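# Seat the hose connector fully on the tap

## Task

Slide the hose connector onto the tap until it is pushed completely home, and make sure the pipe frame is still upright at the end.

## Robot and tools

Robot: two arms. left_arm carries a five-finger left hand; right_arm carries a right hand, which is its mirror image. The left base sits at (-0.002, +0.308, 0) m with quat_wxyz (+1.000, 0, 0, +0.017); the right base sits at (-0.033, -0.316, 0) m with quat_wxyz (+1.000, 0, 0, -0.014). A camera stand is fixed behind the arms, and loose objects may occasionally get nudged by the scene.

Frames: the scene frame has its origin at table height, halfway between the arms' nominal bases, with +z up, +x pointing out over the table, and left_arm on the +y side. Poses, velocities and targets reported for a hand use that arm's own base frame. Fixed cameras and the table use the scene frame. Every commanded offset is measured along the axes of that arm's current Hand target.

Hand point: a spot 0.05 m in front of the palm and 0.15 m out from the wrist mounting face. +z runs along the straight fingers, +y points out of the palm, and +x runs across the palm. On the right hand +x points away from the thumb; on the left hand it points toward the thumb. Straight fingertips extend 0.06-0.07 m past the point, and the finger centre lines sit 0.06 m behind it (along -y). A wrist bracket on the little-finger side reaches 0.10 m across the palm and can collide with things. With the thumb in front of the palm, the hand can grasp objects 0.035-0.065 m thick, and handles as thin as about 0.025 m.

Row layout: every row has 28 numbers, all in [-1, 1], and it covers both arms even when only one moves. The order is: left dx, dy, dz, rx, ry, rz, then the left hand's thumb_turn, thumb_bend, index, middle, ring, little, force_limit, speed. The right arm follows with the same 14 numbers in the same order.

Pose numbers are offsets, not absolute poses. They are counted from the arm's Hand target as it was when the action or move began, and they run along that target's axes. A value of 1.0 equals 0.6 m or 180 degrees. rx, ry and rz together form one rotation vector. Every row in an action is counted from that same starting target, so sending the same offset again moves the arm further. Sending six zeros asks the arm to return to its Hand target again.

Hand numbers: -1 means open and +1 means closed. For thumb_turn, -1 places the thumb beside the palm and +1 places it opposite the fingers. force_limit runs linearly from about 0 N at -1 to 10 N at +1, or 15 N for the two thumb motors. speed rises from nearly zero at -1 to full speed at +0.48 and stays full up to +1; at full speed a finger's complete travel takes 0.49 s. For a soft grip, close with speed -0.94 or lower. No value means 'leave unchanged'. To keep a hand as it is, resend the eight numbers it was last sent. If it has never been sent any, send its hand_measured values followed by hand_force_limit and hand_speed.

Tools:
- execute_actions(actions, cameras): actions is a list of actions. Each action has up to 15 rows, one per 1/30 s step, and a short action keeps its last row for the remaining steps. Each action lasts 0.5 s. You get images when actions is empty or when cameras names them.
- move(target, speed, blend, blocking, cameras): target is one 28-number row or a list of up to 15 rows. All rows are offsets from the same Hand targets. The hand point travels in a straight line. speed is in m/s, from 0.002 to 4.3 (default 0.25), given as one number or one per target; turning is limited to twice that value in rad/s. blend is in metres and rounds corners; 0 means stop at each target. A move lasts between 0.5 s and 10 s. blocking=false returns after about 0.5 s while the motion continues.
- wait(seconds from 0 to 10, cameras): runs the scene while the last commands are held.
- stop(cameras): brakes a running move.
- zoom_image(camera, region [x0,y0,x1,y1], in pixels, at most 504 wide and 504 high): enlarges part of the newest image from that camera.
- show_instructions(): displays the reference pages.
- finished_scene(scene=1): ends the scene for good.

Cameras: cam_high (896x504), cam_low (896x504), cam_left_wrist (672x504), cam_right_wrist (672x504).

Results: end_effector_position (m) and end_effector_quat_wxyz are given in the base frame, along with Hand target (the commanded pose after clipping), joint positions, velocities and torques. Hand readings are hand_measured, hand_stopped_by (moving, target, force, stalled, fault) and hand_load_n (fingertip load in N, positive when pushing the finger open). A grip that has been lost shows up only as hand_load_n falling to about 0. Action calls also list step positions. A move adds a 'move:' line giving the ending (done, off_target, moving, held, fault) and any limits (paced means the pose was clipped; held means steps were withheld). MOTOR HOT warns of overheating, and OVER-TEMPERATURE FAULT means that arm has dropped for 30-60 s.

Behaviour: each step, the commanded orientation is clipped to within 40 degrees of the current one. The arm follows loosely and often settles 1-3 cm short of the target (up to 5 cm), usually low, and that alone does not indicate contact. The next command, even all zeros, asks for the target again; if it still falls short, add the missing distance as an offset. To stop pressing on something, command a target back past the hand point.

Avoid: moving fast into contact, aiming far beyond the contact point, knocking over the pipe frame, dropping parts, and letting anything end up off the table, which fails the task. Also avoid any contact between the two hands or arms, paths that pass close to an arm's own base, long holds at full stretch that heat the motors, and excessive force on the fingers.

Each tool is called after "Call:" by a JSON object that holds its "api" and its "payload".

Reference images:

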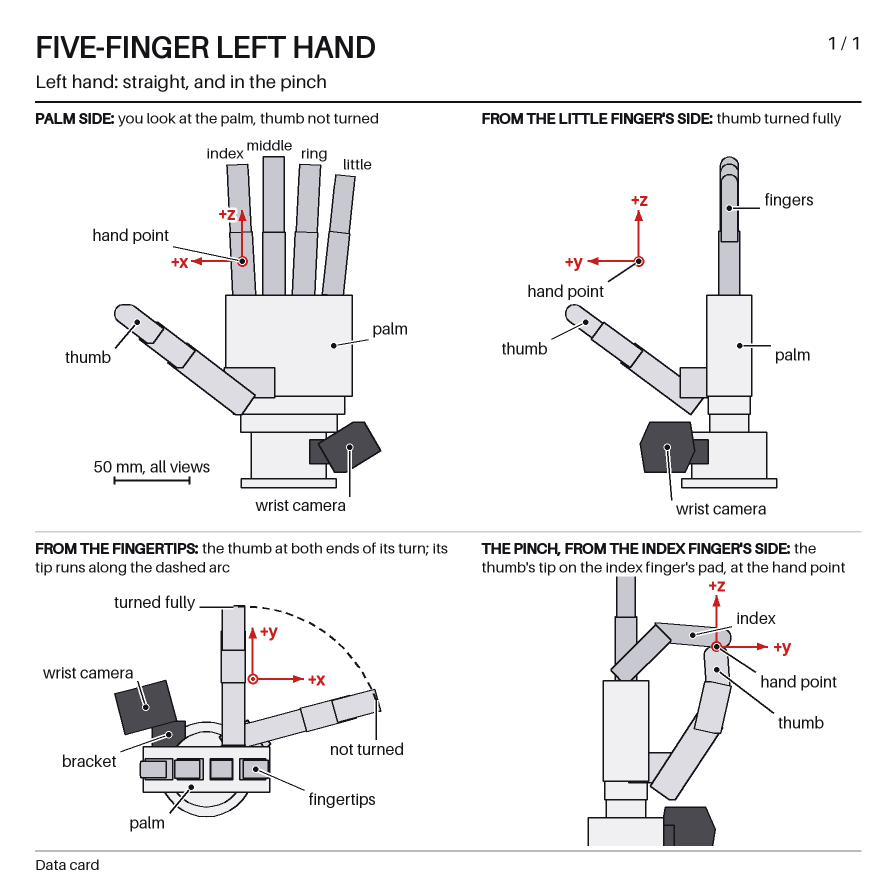

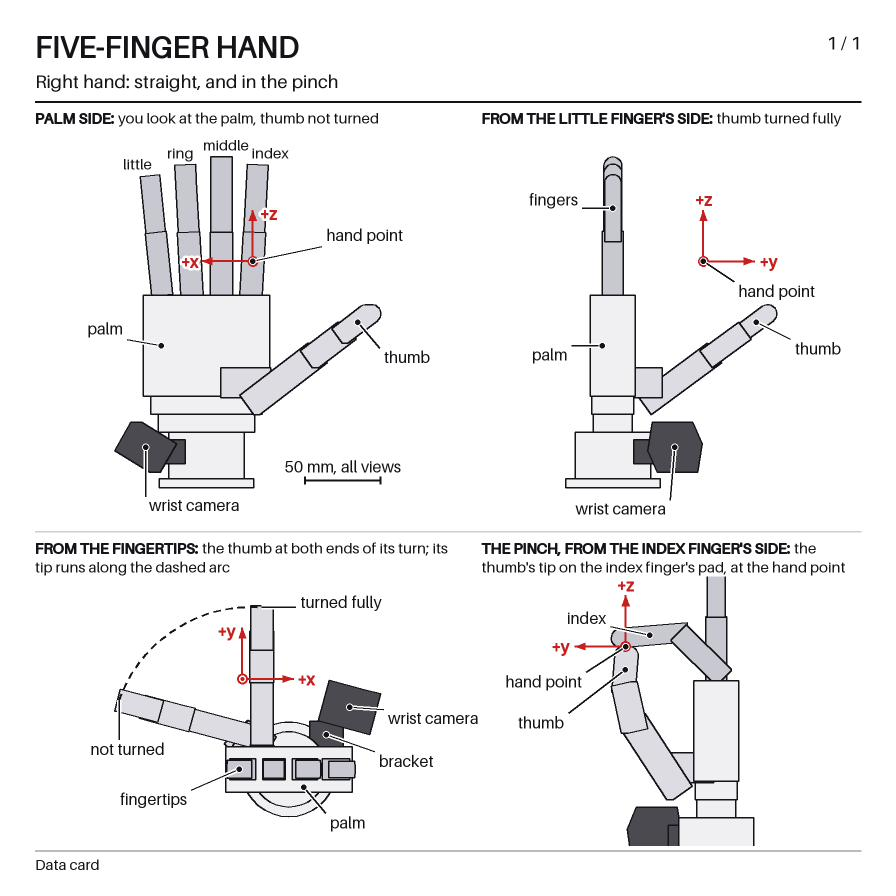

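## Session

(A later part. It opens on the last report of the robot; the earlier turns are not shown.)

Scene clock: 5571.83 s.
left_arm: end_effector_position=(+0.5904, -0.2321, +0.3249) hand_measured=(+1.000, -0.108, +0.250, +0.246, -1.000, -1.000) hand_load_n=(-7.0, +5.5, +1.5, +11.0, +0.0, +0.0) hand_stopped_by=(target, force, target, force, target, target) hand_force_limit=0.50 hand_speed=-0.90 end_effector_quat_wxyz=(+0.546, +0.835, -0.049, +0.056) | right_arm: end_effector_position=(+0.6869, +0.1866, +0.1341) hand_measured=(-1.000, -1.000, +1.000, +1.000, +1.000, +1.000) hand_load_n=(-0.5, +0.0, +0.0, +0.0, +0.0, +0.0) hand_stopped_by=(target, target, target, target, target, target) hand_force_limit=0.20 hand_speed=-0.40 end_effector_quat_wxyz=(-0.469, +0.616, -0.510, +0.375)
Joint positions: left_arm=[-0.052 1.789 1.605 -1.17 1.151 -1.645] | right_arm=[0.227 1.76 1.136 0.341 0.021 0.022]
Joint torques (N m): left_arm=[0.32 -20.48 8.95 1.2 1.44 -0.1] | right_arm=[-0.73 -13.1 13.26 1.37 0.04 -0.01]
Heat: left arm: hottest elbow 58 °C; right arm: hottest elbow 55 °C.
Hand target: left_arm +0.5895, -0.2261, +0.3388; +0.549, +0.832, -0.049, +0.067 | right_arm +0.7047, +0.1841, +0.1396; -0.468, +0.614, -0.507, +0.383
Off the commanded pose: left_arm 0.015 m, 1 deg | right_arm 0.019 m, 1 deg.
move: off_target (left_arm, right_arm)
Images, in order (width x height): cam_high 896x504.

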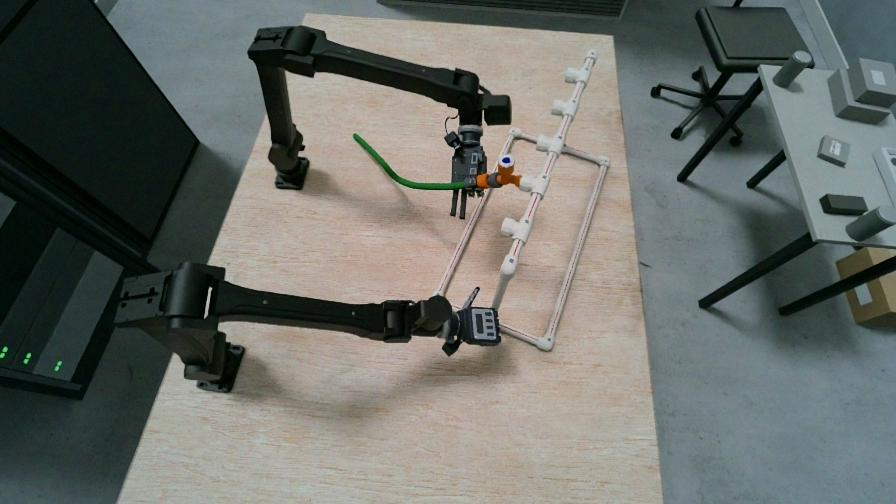

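Call:
{"api": "move", "payload": {"target": [0,0,0,0.0073,0.0403,-0.0173,1,0.05,0.25,0.25,-1,-1,0.5,-0.9,0.0227,-0.0171,0.0611,0,0,0,-1,-1,1,1,1,1,0.2,-0.4], "speed": 0.06, "cameras": ["cam_high"]}}

Scene clock: 5627.70 s.
left_arm: end_effector_position=(+0.5887, -0.2296, +0.3219) hand_measured=(+1.000, -0.108, +0.250, +0.246, -1.000, -1.000) hand_load_n=(-6.5, +5.5, +3.0, +11.0, +0.0, +0.0) hand_stopped_by=(target, force, target, force, target, target) hand_force_limit=0.50 hand_speed=-0.90 end_effector_quat_wxyz=(+0.540, +0.837, +0.010, +0.091) | right_arm: end_effector_position=(+0.7261, +0.1840, +0.1346) hand_measured=(-1.000, -1.000, +1.000, +1.000, +1.000, +1.000) hand_load_n=(+0.0, +0.0, +0.0, +0.0, +0.0, +0.0) hand_stopped_by=(target, target, target, target, target, target) hand_force_limit=0.20 hand_speed=-0.40 end_effector_quat_wxyz=(-0.468, +0.616, -0.510, +0.375)
Joint positions: left_arm=[-0.061 1.671 1.421 -0.822 1.097 -1.964] | right_arm=[0.207 1.841 1.258 0.3 0.003 0.018]
Joint torques (N m): left_arm=[-0.03 -18.84 9.51 2.11 1.06 -0.2] | right_arm=[-1.08 -14.27 13.64 1.37 -0.16 -0.05]
Heat: left arm: hottest elbow 54 °C; right arm: hottest elbow 59 °C.
Hand target: left_arm +0.5895, -0.2262, +0.3388; +0.543, +0.833, +0.010, +0.105 | right_arm +0.7447, +0.1780, +0.1395; -0.468, +0.614, -0.507, +0.383
Off the commanded pose: left_arm 0.017 m, 2 deg | right_arm 0.020 m, 1 deg.
move: off_target (left_arm, right_arm)
Images, in order (width x height): cam_high 896x504.

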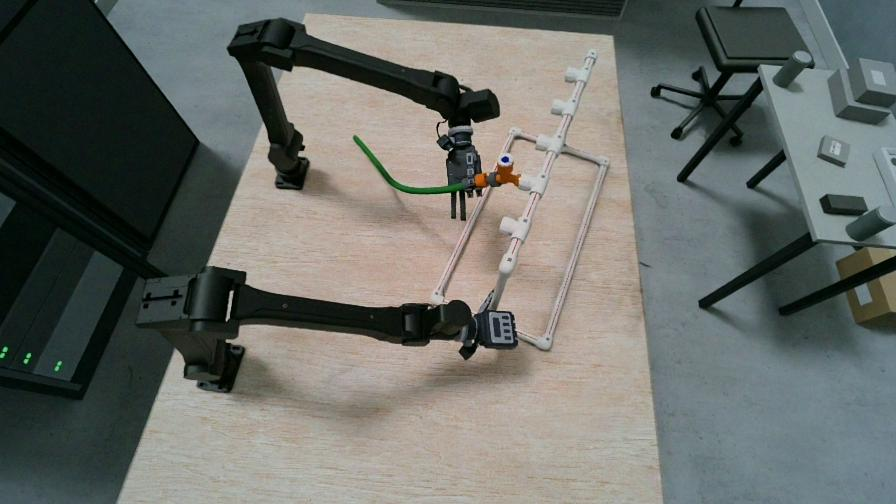

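Call:
{"api": "wait", "payload": {"seconds": 0, "cameras": ["cam_low","cam_right_wrist","cam_left_wrist"]}}

Scene clock: 5631.70 s.
left_arm: end_effector_position=(+0.5887, -0.2296, +0.3221) hand_measured=(+1.000, -0.108, +0.250, +0.246, -1.000, -1.000) hand_load_n=(-7.0, +5.5, +3.5, +11.0, +0.0, +0.0) hand_stopped_by=(target, force, target, force, target, target) hand_force_limit=0.50 hand_speed=-0.90 end_effector_quat_wxyz=(+0.540, +0.837, +0.010, +0.091) | right_arm: end_effector_position=(+0.7261, +0.1840, +0.1346) hand_measured=(-1.000, -1.000, +1.000, +1.000, +1.000, +1.000) hand_load_n=(+0.0, +0.0, +0.0, +0.0, +0.0, +0.0) hand_stopped_by=(target, target, target, target, target, target) hand_force_limit=0.20 hand_speed=-0.40 end_effector_quat_wxyz=(-0.468, +0.616, -0.510, +0.375)
Joint positions: left_arm=[-0.061 1.67 1.421 -0.822 1.097 -1.964] | right_arm=[0.207 1.841 1.258 0.3 0.003 0.018]
Joint torques (N m): left_arm=[-0.03 -18.9 9.51 2.14 1.06 -0.22] | right_arm=[-1.08 -14.27 13.65 1.36 -0.16 -0.05]
Heat: left arm: hottest elbow 54 °C; right arm: hottest elbow 60 °C.
Hand target: left_arm +0.5894, -0.2262, +0.3390; +0.543, +0.833, +0.010, +0.106 | right_arm +0.7447, +0.1780, +0.1395; -0.468, +0.614, -0.507, +0.383
Off the commanded pose: left_arm 0.017 m, 2 deg | right_arm 0.020 m, 1 deg.
Images, in order (width x height): cam_low 896x504, cam_left_wrist 672x504, cam_right_wrist 672x504.

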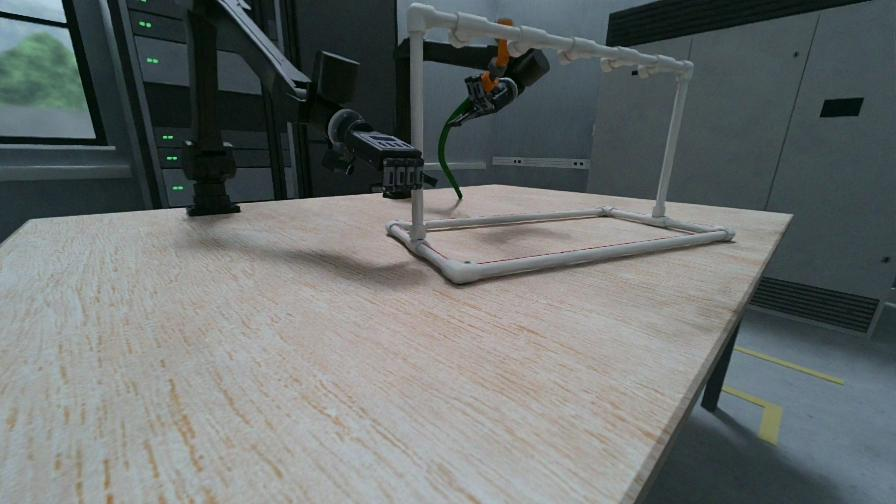

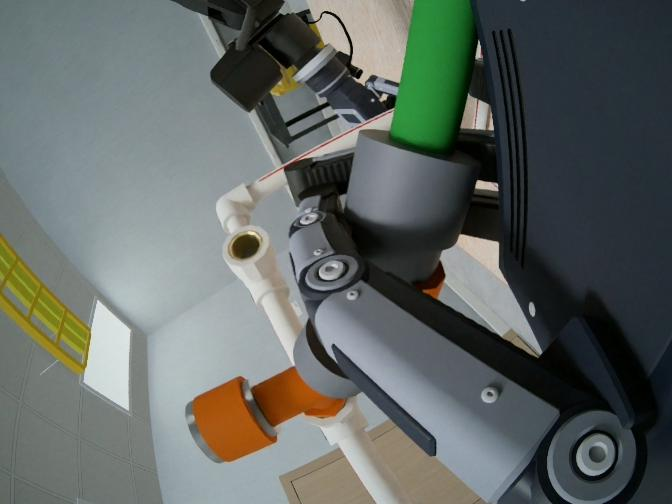

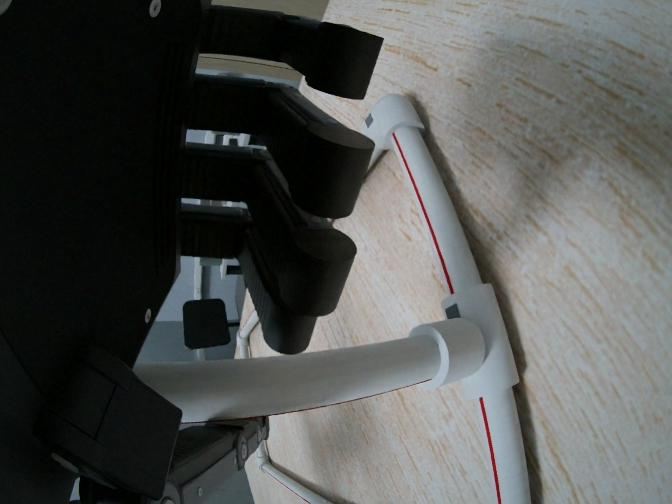

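Call:
{"api": "move", "payload": {"target": [[0,0,0,0,0,0,1,0.05,0.25,0.25,-1,-1,0.5,-0.9,0.0054,0.039,-0.140,0,0,0,-1,-1,1,1,1,1,0.2,-0.4],[0,0,0,0,0,0,1,0.05,0.25,0.25,-1,-1,0.5,-0.9,-0.1254,0.0327,-0.1153,0,0,0,-1,-1,1,1,1,1,0.2,-0.4]], "speed": 0.12, "blend": 0.02, "cameras": ["cam_high","cam_right_wrist"]}}

Scene clock: 5662.33 s.
left_arm: end_effector_position=(+0.5887, -0.2296, +0.3221) hand_measured=(+1.000, -0.108, +0.250, +0.246, -1.000, -1.000) hand_load_n=(-7.0, +5.5, +3.0, +11.5, +0.0, +0.0) hand_stopped_by=(target, force, target, force, target, target) hand_force_limit=0.50 hand_speed=-0.90 end_effector_quat_wxyz=(+0.540, +0.837, +0.010, +0.091) | right_arm: end_effector_position=(+0.6483, +0.2303, +0.1364) hand_measured=(-1.000, -1.000, +1.000, +1.000, +1.000, +1.000) hand_load_n=(+0.0, +0.0, +0.0, +0.0, +0.0, +0.0) hand_stopped_by=(target, target, target, target, target, target) hand_force_limit=0.20 hand_speed=-0.40 end_effector_quat_wxyz=(-0.461, +0.620, -0.506, +0.384)
Joint positions: left_arm=[-0.061 1.67 1.421 -0.822 1.097 -1.965] | right_arm=[0.333 1.7 1.062 0.351 0.134 0.029]
Joint torques (N m): left_arm=[-0.09 -18.96 9.46 2.22 1.06 -0.22] | right_arm=[0.26 -12.16 11.84 1.89 0.1 0.25]
Heat: left arm: hottest elbow 54 °C; right arm: hottest elbow 60 °C.
Hand target: left_arm +0.5895, -0.2262, +0.3389; +0.543, +0.833, +0.010, +0.105 | right_arm +0.6596, +0.2382, +0.1397; -0.468, +0.614, -0.507, +0.383
Off the commanded pose: left_arm 0.017 m, 2 deg | right_arm 0.014 m, 1 deg.
move: off_target (left_arm, right_arm)
Images, in order (width x height): cam_high 896x504, cam_right_wrist 672x504.

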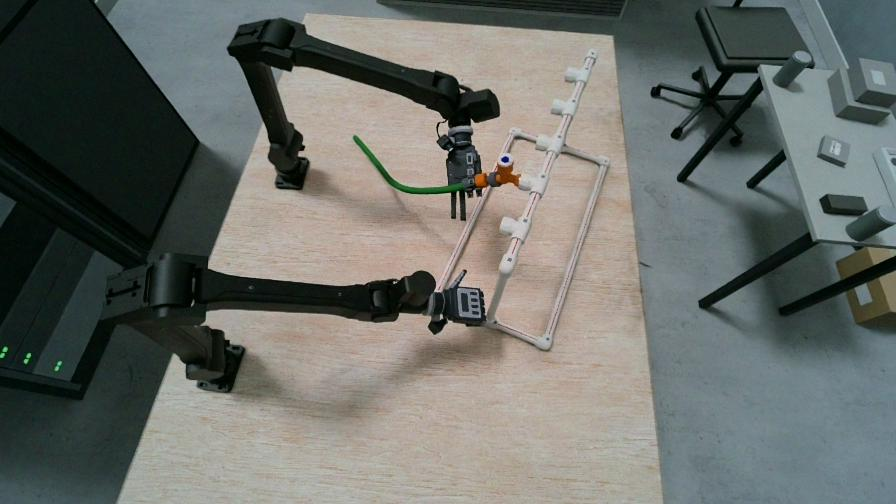

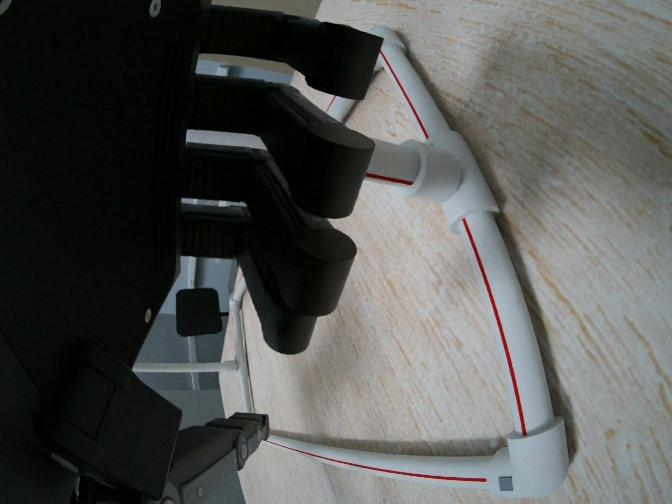

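Call:
{"api": "move", "payload": {"target": [0,0,0,0,0,0,1,0.05,0.25,0.25,-1,-1,0.5,-0.9,0.0093,-0.036,0.1292,0,0,0,-1,-1,1,1,1,1,0.2,-0.4], "speed": 0.07, "cameras": ["cam_high","cam_right_wrist"]}}

Scene clock: 5676.57 s.
left_arm: end_effector_position=(+0.5873, -0.2289, +0.3304) hand_measured=(+1.000, -0.108, +0.250, +0.246, -1.000, -1.000) hand_load_n=(-7.0, +6.0, +1.5, +11.0, +0.5, +0.0) hand_stopped_by=(target, force, target, force, target, target) hand_force_limit=0.50 hand_speed=-0.90 end_effector_quat_wxyz=(+0.541, +0.836, +0.014, +0.094) | right_arm: end_effector_position=(+0.7185, +0.2478, +0.1329) hand_measured=(-1.000, -1.000, +1.000, +1.000, +1.000, +1.000) hand_load_n=(+0.0, +0.0, +0.0, +0.0, +0.0, +0.0) hand_stopped_by=(target, target, target, target, target, target) hand_force_limit=0.20 hand_speed=-0.40 end_effector_quat_wxyz=(-0.462, +0.621, -0.506, +0.380)
Joint positions: left_arm=[-0.061 1.654 1.419 -0.816 1.095 -1.987] | right_arm=[0.32 1.863 1.292 0.28 0.116 0.03]
Joint torques (N m): left_arm=[-0.03 -17.44 9.61 2.04 1.1 -0.03] | right_arm=[-0.85 -14.45 14.43 1.39 -0.2 0.17]
Heat: left arm: hottest elbow 54 °C; right arm: hottest elbow 59 °C.
Hand target: left_arm +0.5894, -0.2261, +0.3389; +0.543, +0.833, +0.010, +0.105 | right_arm +0.7397, +0.2481, +0.1394; -0.468, +0.614, -0.507, +0.383
Off the commanded pose: left_arm 0.009 m, 1 deg | right_arm 0.022 m, 1 deg.
move: off_target (right_arm)
Images, in order (width x height): cam_high 896x504, cam_right_wrist 672x504.

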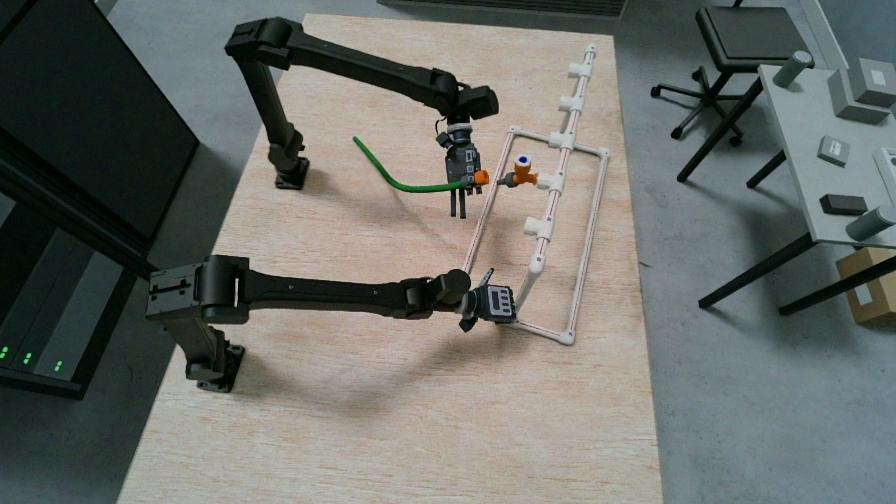

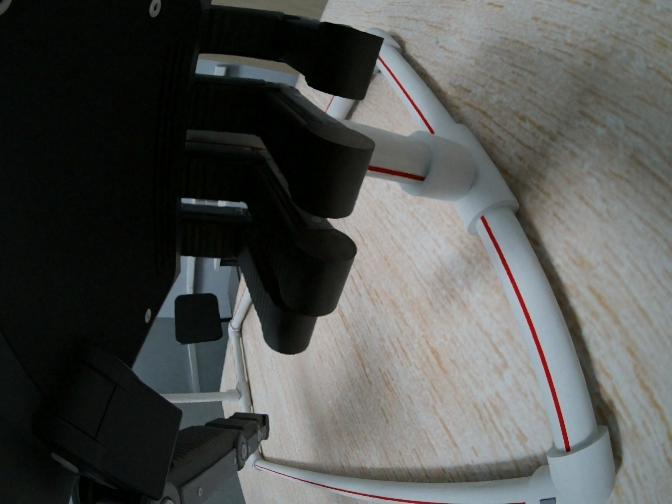

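Call:
{"api": "zoom_image", "payload": {"camera": "cam_high", "region": [430, 130, 590, 220]}}

Call:
{"api": "wait", "payload": {"seconds": 0, "cameras": ["cam_left_wrist","cam_low"]}}

Scaled by 3.150.

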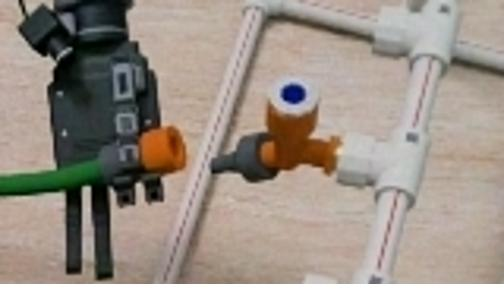

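Scene clock: 5684.30 s.
left_arm: end_effector_position=(+0.5873, -0.2289, +0.3304) hand_measured=(+1.000, -0.108, +0.250, +0.246, -1.000, -1.000) hand_load_n=(-7.0, +6.0, +1.0, +11.0, +0.0, +0.0) hand_stopped_by=(target, force, target, force, target, target) hand_force_limit=0.50 hand_speed=-0.90 end_effector_quat_wxyz=(+0.541, +0.836, +0.014, +0.094) | right_arm: end_effector_position=(+0.7185, +0.2478, +0.1327) hand_measured=(-1.000, -1.000, +1.000, +1.000, +1.000, +1.000) hand_load_n=(-0.5, +0.0, +0.0, +0.0, +0.0, +0.0) hand_stopped_by=(target, target, target, target, target, target) hand_force_limit=0.20 hand_speed=-0.40 end_effector_quat_wxyz=(-0.462, +0.621, -0.506, +0.380)
Joint positions: left_arm=[-0.061 1.654 1.419 -0.816 1.095 -1.987] | right_arm=[0.32 1.863 1.293 0.28 0.116 0.03]
Joint torques (N m): left_arm=[-0.03 -17.44 9.62 2.06 1.1 -0.03] | right_arm=[-0.85 -14.27 14.45 1.44 -0.2 0.17]
Heat: left arm: hottest elbow 55 °C; right arm: hottest elbow 60 °C.
Hand target: left_arm +0.5894, -0.2261, +0.3389; +0.543, +0.833, +0.010, +0.105 | right_arm +0.7397, +0.2482, +0.1395; -0.468, +0.614, -0.507, +0.383
Off the commanded pose: left_arm 0.009 m, 1 deg | right_arm 0.022 m, 1 deg.
Images, in order (width x height): cam_low 896x504, cam_left_wrist 672x504.

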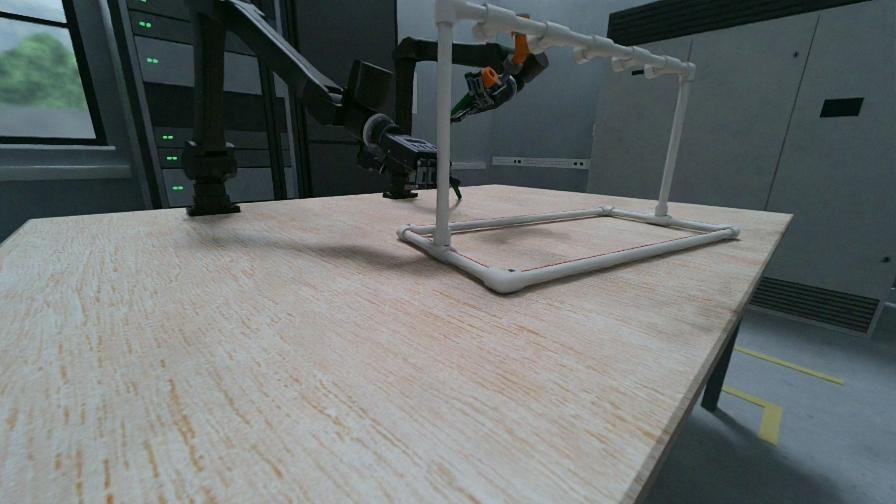

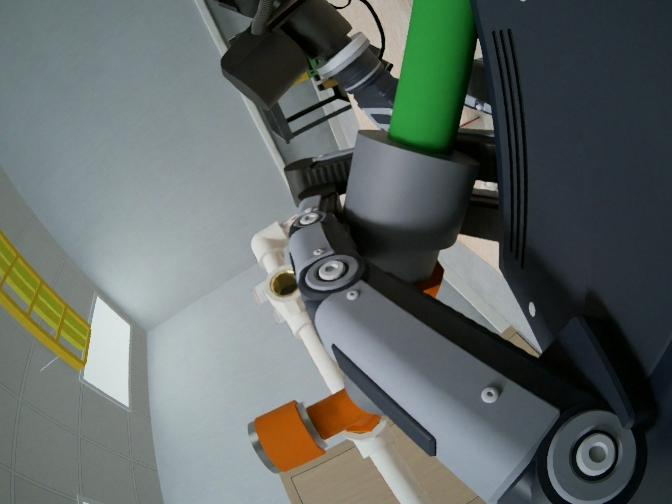

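Call:
{"api": "move", "payload": {"target": [[-0.3097,0.0308,-0.0588,0,0,0,1,0.05,0.25,0.25,-1,-1,0.5,-0.9,0,0,0,0,0,0,-1,-1,1,1,1,1,0.2,-0.4],[-0.5625,-0.0978,0.044,0.3011,-0.2445,0.2817,1,0.05,0.25,0.25,-1,-1,0.5,-0.9,0,0,0,0,0,0,-1,-1,1,1,1,1,0.2,-0.4]], "speed": 0.15, "blend": 0.03, "cameras": ["all"]}}

Scene clock: 6133.90 s.
left_arm: end_effector_position=(+0.2624, -0.2625, +0.2062) hand_measured=(+1.000, -0.108, +0.250, +0.246, -1.000, -1.000) hand_load_n=(-7.0, +5.5, +1.0, +11.0, +0.0, +0.0) hand_stopped_by=(target, force, target, force, target, target) hand_force_limit=0.50 hand_speed=-0.90 end_effector_quat_wxyz=(+0.000, +0.885, -0.465, -0.009) | right_arm: end_effector_position=(+0.7185, +0.2478, +0.1327) hand_measured=(-1.000, -1.000, +1.000, +1.000, +1.000, +1.000) hand_load_n=(-0.5, +0.0, +0.0, +0.0, +0.0, +0.0) hand_stopped_by=(target, target, target, target, target, target) hand_force_limit=0.20 hand_speed=-0.40 end_effector_quat_wxyz=(-0.462, +0.621, -0.506, +0.380)
Joint positions: left_arm=[-0.601 1.291 1.188 -1.486 0.002 -1.204] | right_arm=[0.32 1.863 1.293 0.28 0.116 0.03]
Joint torques (N m): left_arm=[-0.91 -9.05 12.04 -0.1 -0.05 0.11] | right_arm=[-0.91 -14.27 14.45 1.44 -0.2 0.17]
Heat: left arm: hottest elbow 56 °C; right arm: hottest elbow 68 °C.
Hand target: left_arm +0.2703, -0.2701, +0.2197; +0.000, +0.882, -0.472, +0.001 | right_arm +0.7397, +0.2482, +0.1395; -0.468, +0.614, -0.507, +0.383
Off the commanded pose: left_arm 0.017 m, 1 deg | right_arm 0.022 m, 1 deg.
move: off_target (left_arm, right_arm)

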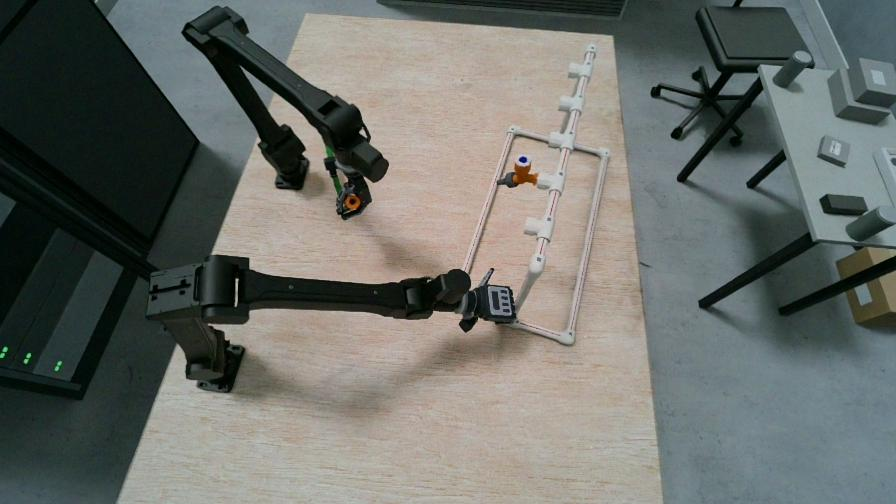

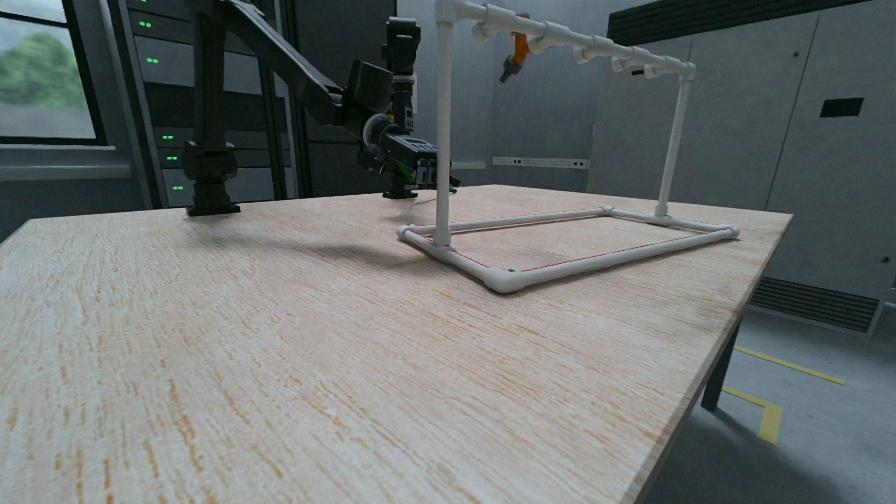

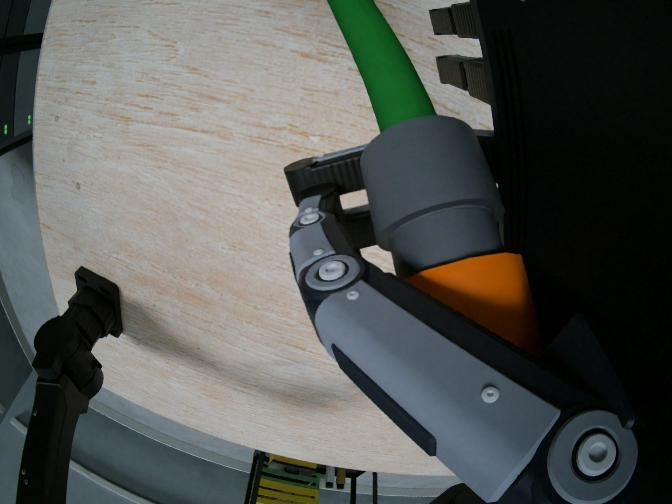

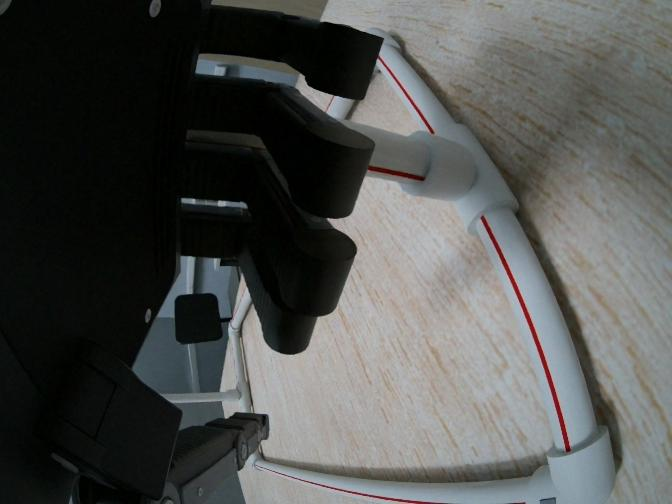

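Call:
{"api": "move", "payload": {"target": [0,0,0.233,0,0,0,1,0.05,0.25,0.25,0,0,-0.9,-0.7,0,0.03,-0.2,0,0,0,-1,-1,1,1,1,1,0.2,-0.4], "speed": 0.1, "cameras": ["all"]}}

Scene clock: 6144.50 s.
left_arm: end_effector_position=(+0.2712, -0.2680, +0.0857) hand_measured=(+1.000, -0.108, +0.250, +0.246, -0.368, -0.588) hand_load_n=(-7.0, +5.5, +1.5, +11.0, +0.0, +0.0) hand_stopped_by=(target, force, target, force, force, force) hand_force_limit=-0.90 hand_speed=-0.70 end_effector_quat_wxyz=(+0.000, +0.885, -0.465, +0.002) | right_arm: end_effector_position=(+0.6265, +0.2173, +0.1531) hand_measured=(-1.000, -1.000, +1.000, +1.000, +1.000, +1.000) hand_load_n=(-0.5, +0.0, +0.0, +0.0, +0.0, +0.0) hand_stopped_by=(target, target, target, target, target, target) hand_force_limit=0.20 hand_speed=-0.40 end_effector_quat_wxyz=(-0.460, +0.618, -0.508, +0.386)
Joint positions: left_arm=[-0.601 1.39 0.954 -1.13 0 -1.203] | right_arm=[0.325 1.617 1.005 0.326 0.134 0.03]
Joint torques (N m): left_arm=[-0.85 -9.82 7.83 1.16 0.01 0.1] | right_arm=[0.79 -13.33 8.02 2.44 0.12 0.26]
Heat: left arm: hottest elbow 57 °C; right arm: hottest elbow 68 °C.
Hand target: left_arm +0.2705, -0.2700, +0.0799; +0.000, +0.882, -0.472, +0.001 | right_arm +0.6215, +0.2249, +0.1546; -0.468, +0.614, -0.507, +0.383
Off the commanded pose: left_arm 0.006 m, 1 deg | right_arm 0.009 m, 1 deg.
move: done

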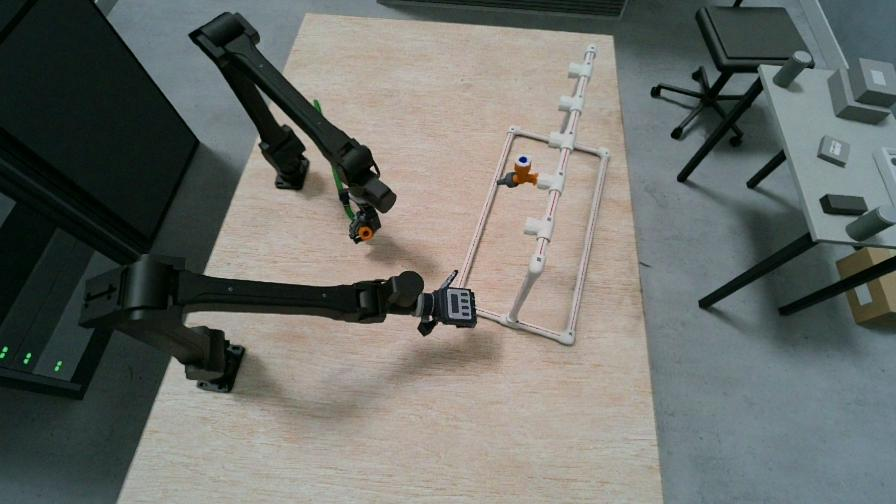

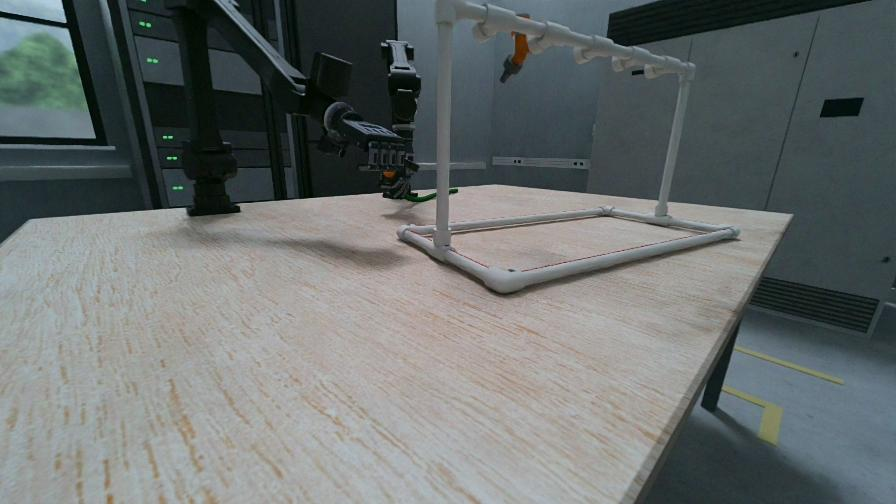

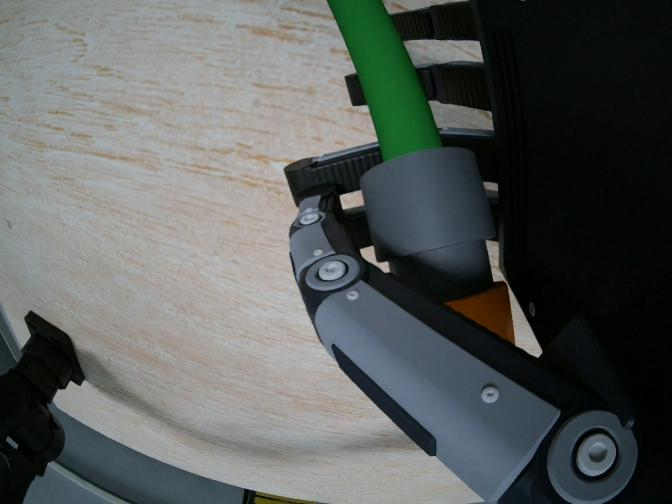

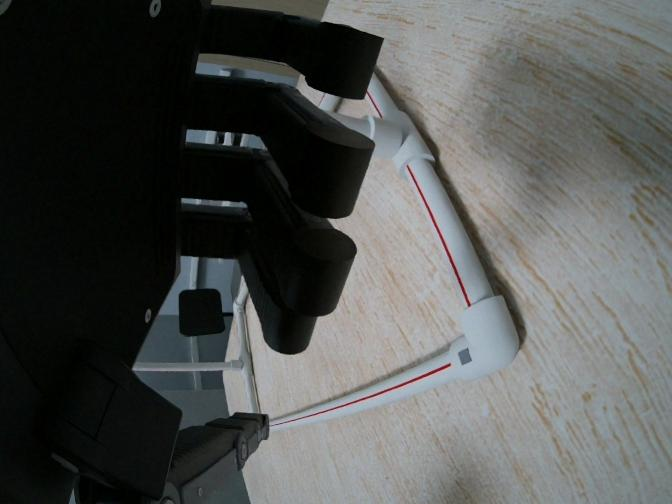

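Call:
{"api": "zoom_image", "payload": {"camera": "cam_high", "region": [300, 160, 440, 260]}}

Call:
{"api": "zoom_image", "payload": {"camera": "cam_low", "region": [340, 130, 480, 220]}}

Scaled by 3.600.

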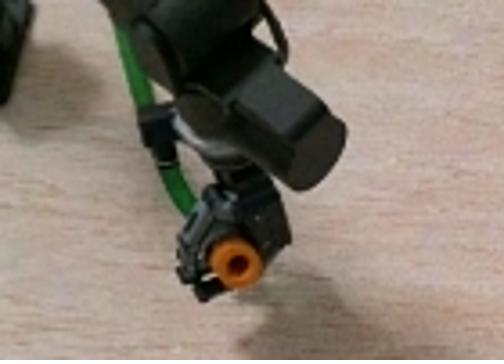

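Scaled by 3.600.

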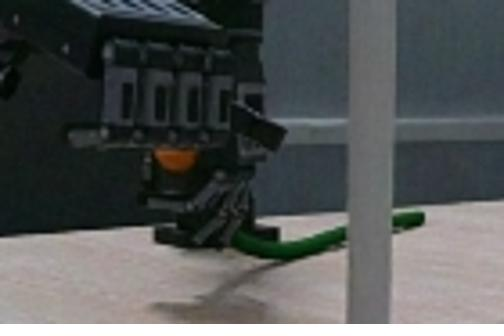

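Call:
{"api": "move", "payload": {"target": [0,0,0.055,0,0,0,1,0.05,0.25,0.25,0,0,-0.9,-0.7,0,0,0,0,0,0,-1,-1,1,1,1,1,0.2,-0.4], "speed": 0.05, "cameras": ["all"]}}

Call:
{"api": "zoom_image", "payload": {"camera": "cam_low", "region": [340, 130, 480, 220]}}

Scene clock: 6183.73 s.
left_arm: end_effector_position=(+0.2721, -0.2686, +0.0538) hand_measured=(+1.000, -0.108, +0.250, +0.246, -0.368, -0.588) hand_load_n=(-7.0, +6.0, +1.0, +11.0, +0.0, +0.0) hand_stopped_by=(target, force, target, force, force, force) hand_force_limit=-0.90 hand_speed=-0.70 end_effector_quat_wxyz=(+0.001, +0.885, -0.465, +0.004) | right_arm: end_effector_position=(+0.6265, +0.2173, +0.1531) hand_measured=(-1.000, -1.000, +1.000, +1.000, +1.000, +1.000) hand_load_n=(+0.0, +0.0, +0.0, +0.0, +0.0, +0.0) hand_stopped_by=(target, target, target, target, target, target) hand_force_limit=0.20 hand_speed=-0.40 end_effector_quat_wxyz=(-0.460, +0.618, -0.508, +0.386)
Joint positions: left_arm=[-0.601 1.434 0.904 -1.034 0 -1.203] | right_arm=[0.325 1.617 1.005 0.326 0.134 0.03]
Joint velocities: left_arm=[within noise] | right_arm=[-0.015 -0.044 -0.022 0.007 0.007 0.037]
Joint torques (N m): left_arm=[-0.91 -9.93 7.39 1.09 0.01 0.1] | right_arm=[0.85 -13.27 8.01 2.41 0.11 0.26]
Heat: left arm: hottest elbow 53 °C; right arm: hottest elbow 57 °C.
Hand target: left_arm +0.2704, -0.2699, +0.0468; +0.000, +0.882, -0.472, +0.000 | right_arm +0.6215, +0.2249, +0.1546; -0.468, +0.614, -0.507, +0.383
Off the commanded pose: left_arm 0.007 m, 1 deg | right_arm 0.009 m, 1 deg.
move: done

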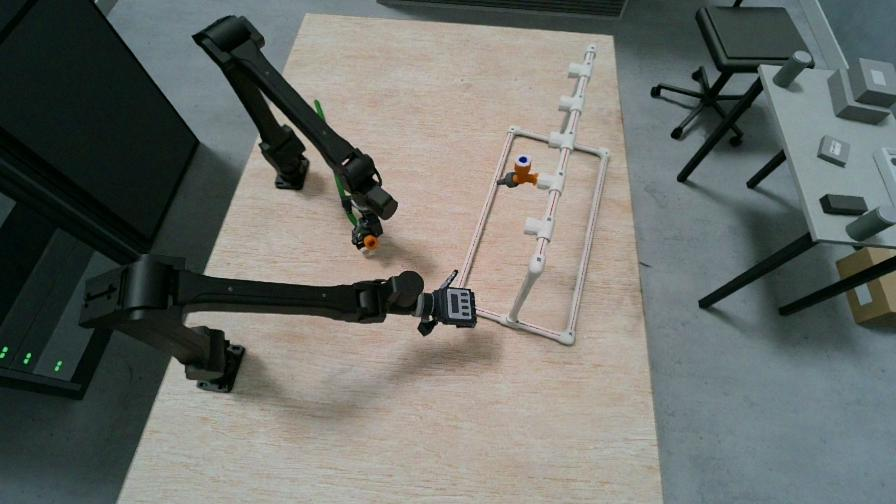

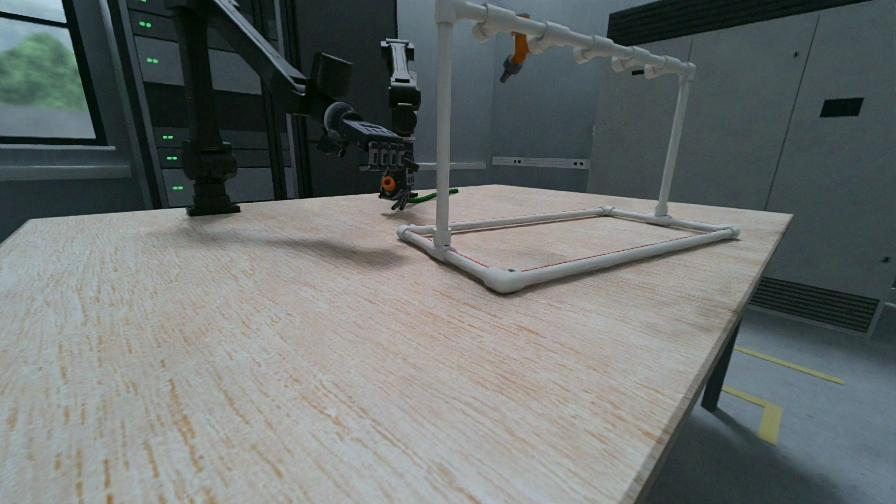

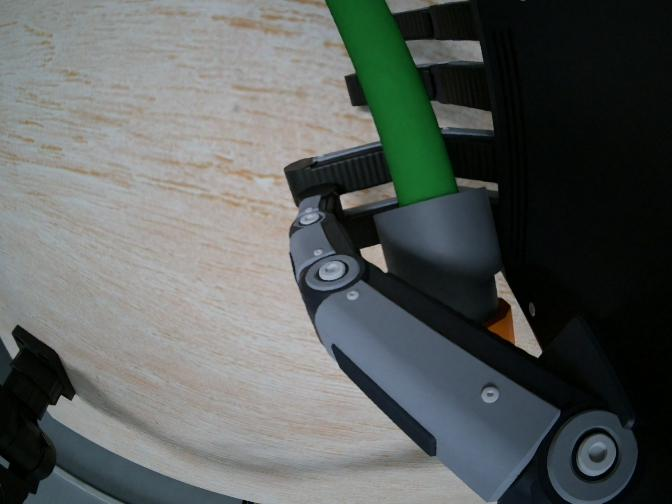

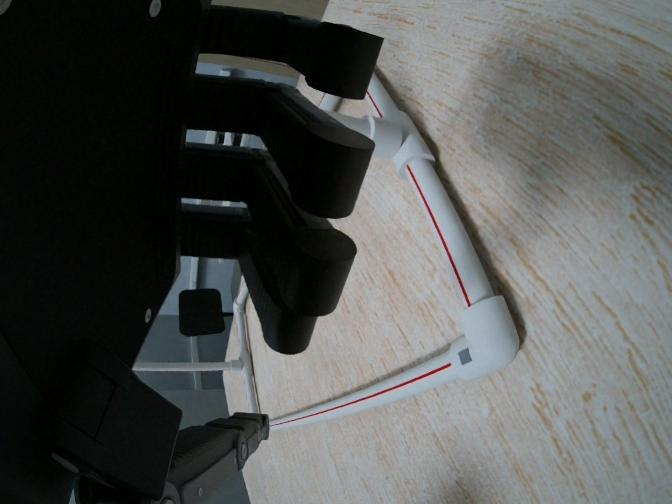

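Scaled by 3.600.

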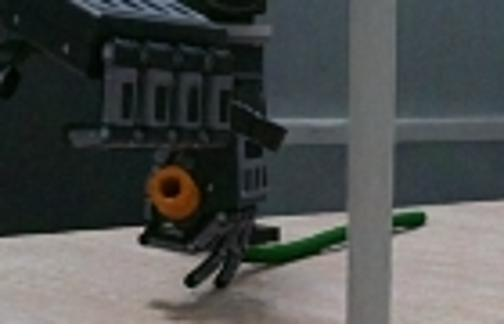

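Call:
{"api": "move", "payload": {"target": [0,0,-0.025,0,-0.22,0,1,0.05,0.25,0.25,0,0,-0.9,-0.7,0,0,0,0,0,0,-1,-1,1,1,1,1,0.2,-0.4], "speed": 0.15, "cameras": ["cam_high","cam_low","cam_left_wrist"]}}

Call:
{"api": "zoom_image", "payload": {"camera": "cam_low", "region": [340, 130, 480, 220]}}

Scene clock: 6201.73 s.
left_arm: end_effector_position=(+0.2656, -0.2629, +0.0573) hand_measured=(+1.000, -0.108, +0.250, +0.246, -0.368, -0.588) hand_load_n=(-7.0, +5.5, +1.5, +11.0, +0.5, +0.0) hand_stopped_by=(target, force, target, force, force, force) hand_force_limit=-0.90 hand_speed=-0.70 end_effector_quat_wxyz=(-0.146, +0.838, -0.448, -0.275) | right_arm: end_effector_position=(+0.6265, +0.2173, +0.1531) hand_measured=(-1.000, -1.000, +1.000, +1.000, +1.000, +1.000) hand_load_n=(+0.0, +0.0, +0.0, +0.0, +0.0, +0.5) hand_stopped_by=(target, target, target, target, target, target) hand_force_limit=0.20 hand_speed=-0.40 end_effector_quat_wxyz=(-0.460, +0.618, -0.508, +0.386)
Joint positions: left_arm=[-0.692 1.831 1.321 -1.674 -0.168 -1.335] | right_arm=[0.325 1.617 1.005 0.326 0.134 0.03]
Joint torques (N m): left_arm=[-1.08 -15.03 9.26 -1.84 -0.26 -0.01] | right_arm=[0.91 -13.39 8.01 2.44 0.11 0.26]
Heat: left arm: hottest elbow 52 °C; right arm: hottest elbow 55 °C.
Hand target: left_arm +0.2705, -0.2700, +0.0619; -0.160, +0.830, -0.444, -0.298 | right_arm +0.6215, +0.2249, +0.1546; -0.468, +0.614, -0.507, +0.383
Off the commanded pose: left_arm 0.010 m, 3 deg | right_arm 0.009 m, 1 deg.
joint sent to its limit (left arm) — joint 4 (wrist pitch), lower limit. The joint targets are off in orientation, not in position.
move: off_target (left_arm)
Images, in order (width x height): cam_high 896x504, cam_low 896x504, cam_left_wrist 672x504.

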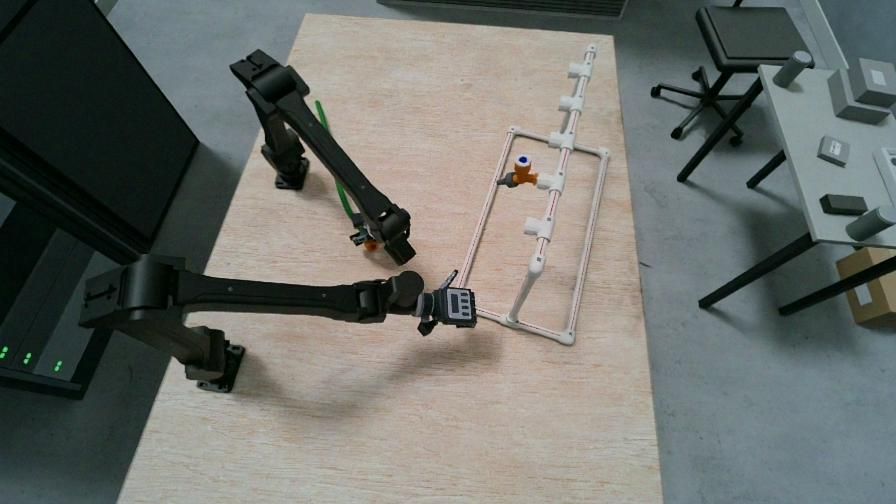

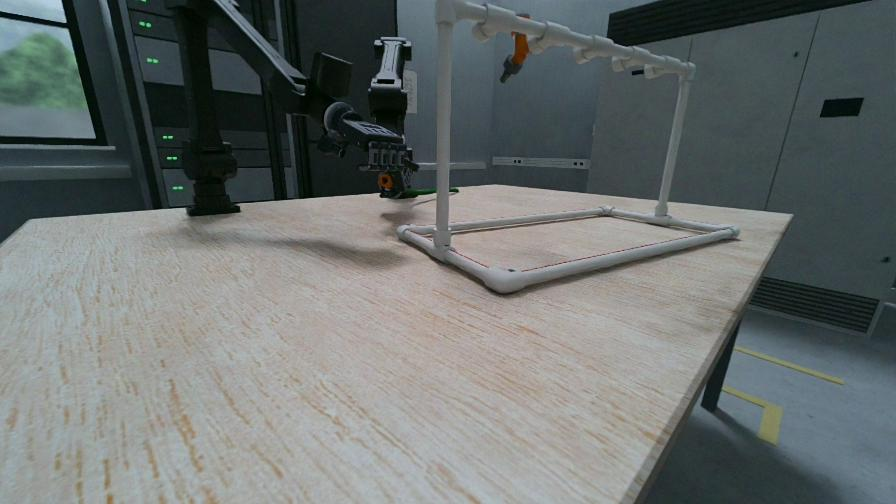

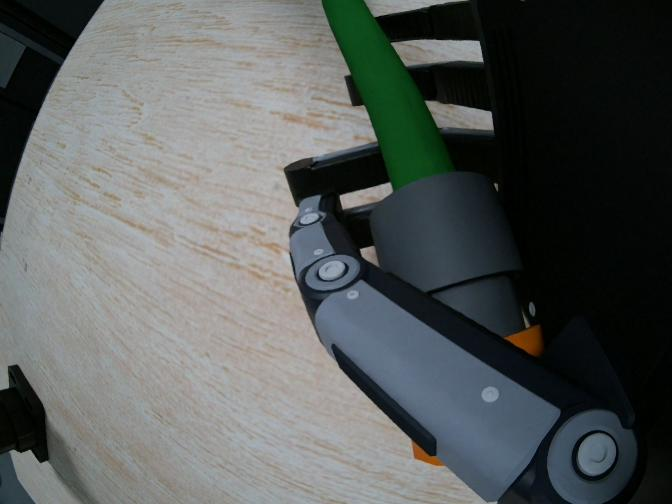

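Scaled by 3.600.

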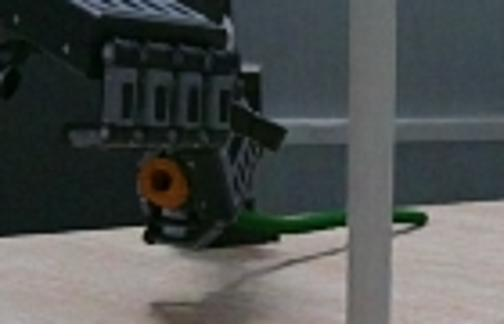

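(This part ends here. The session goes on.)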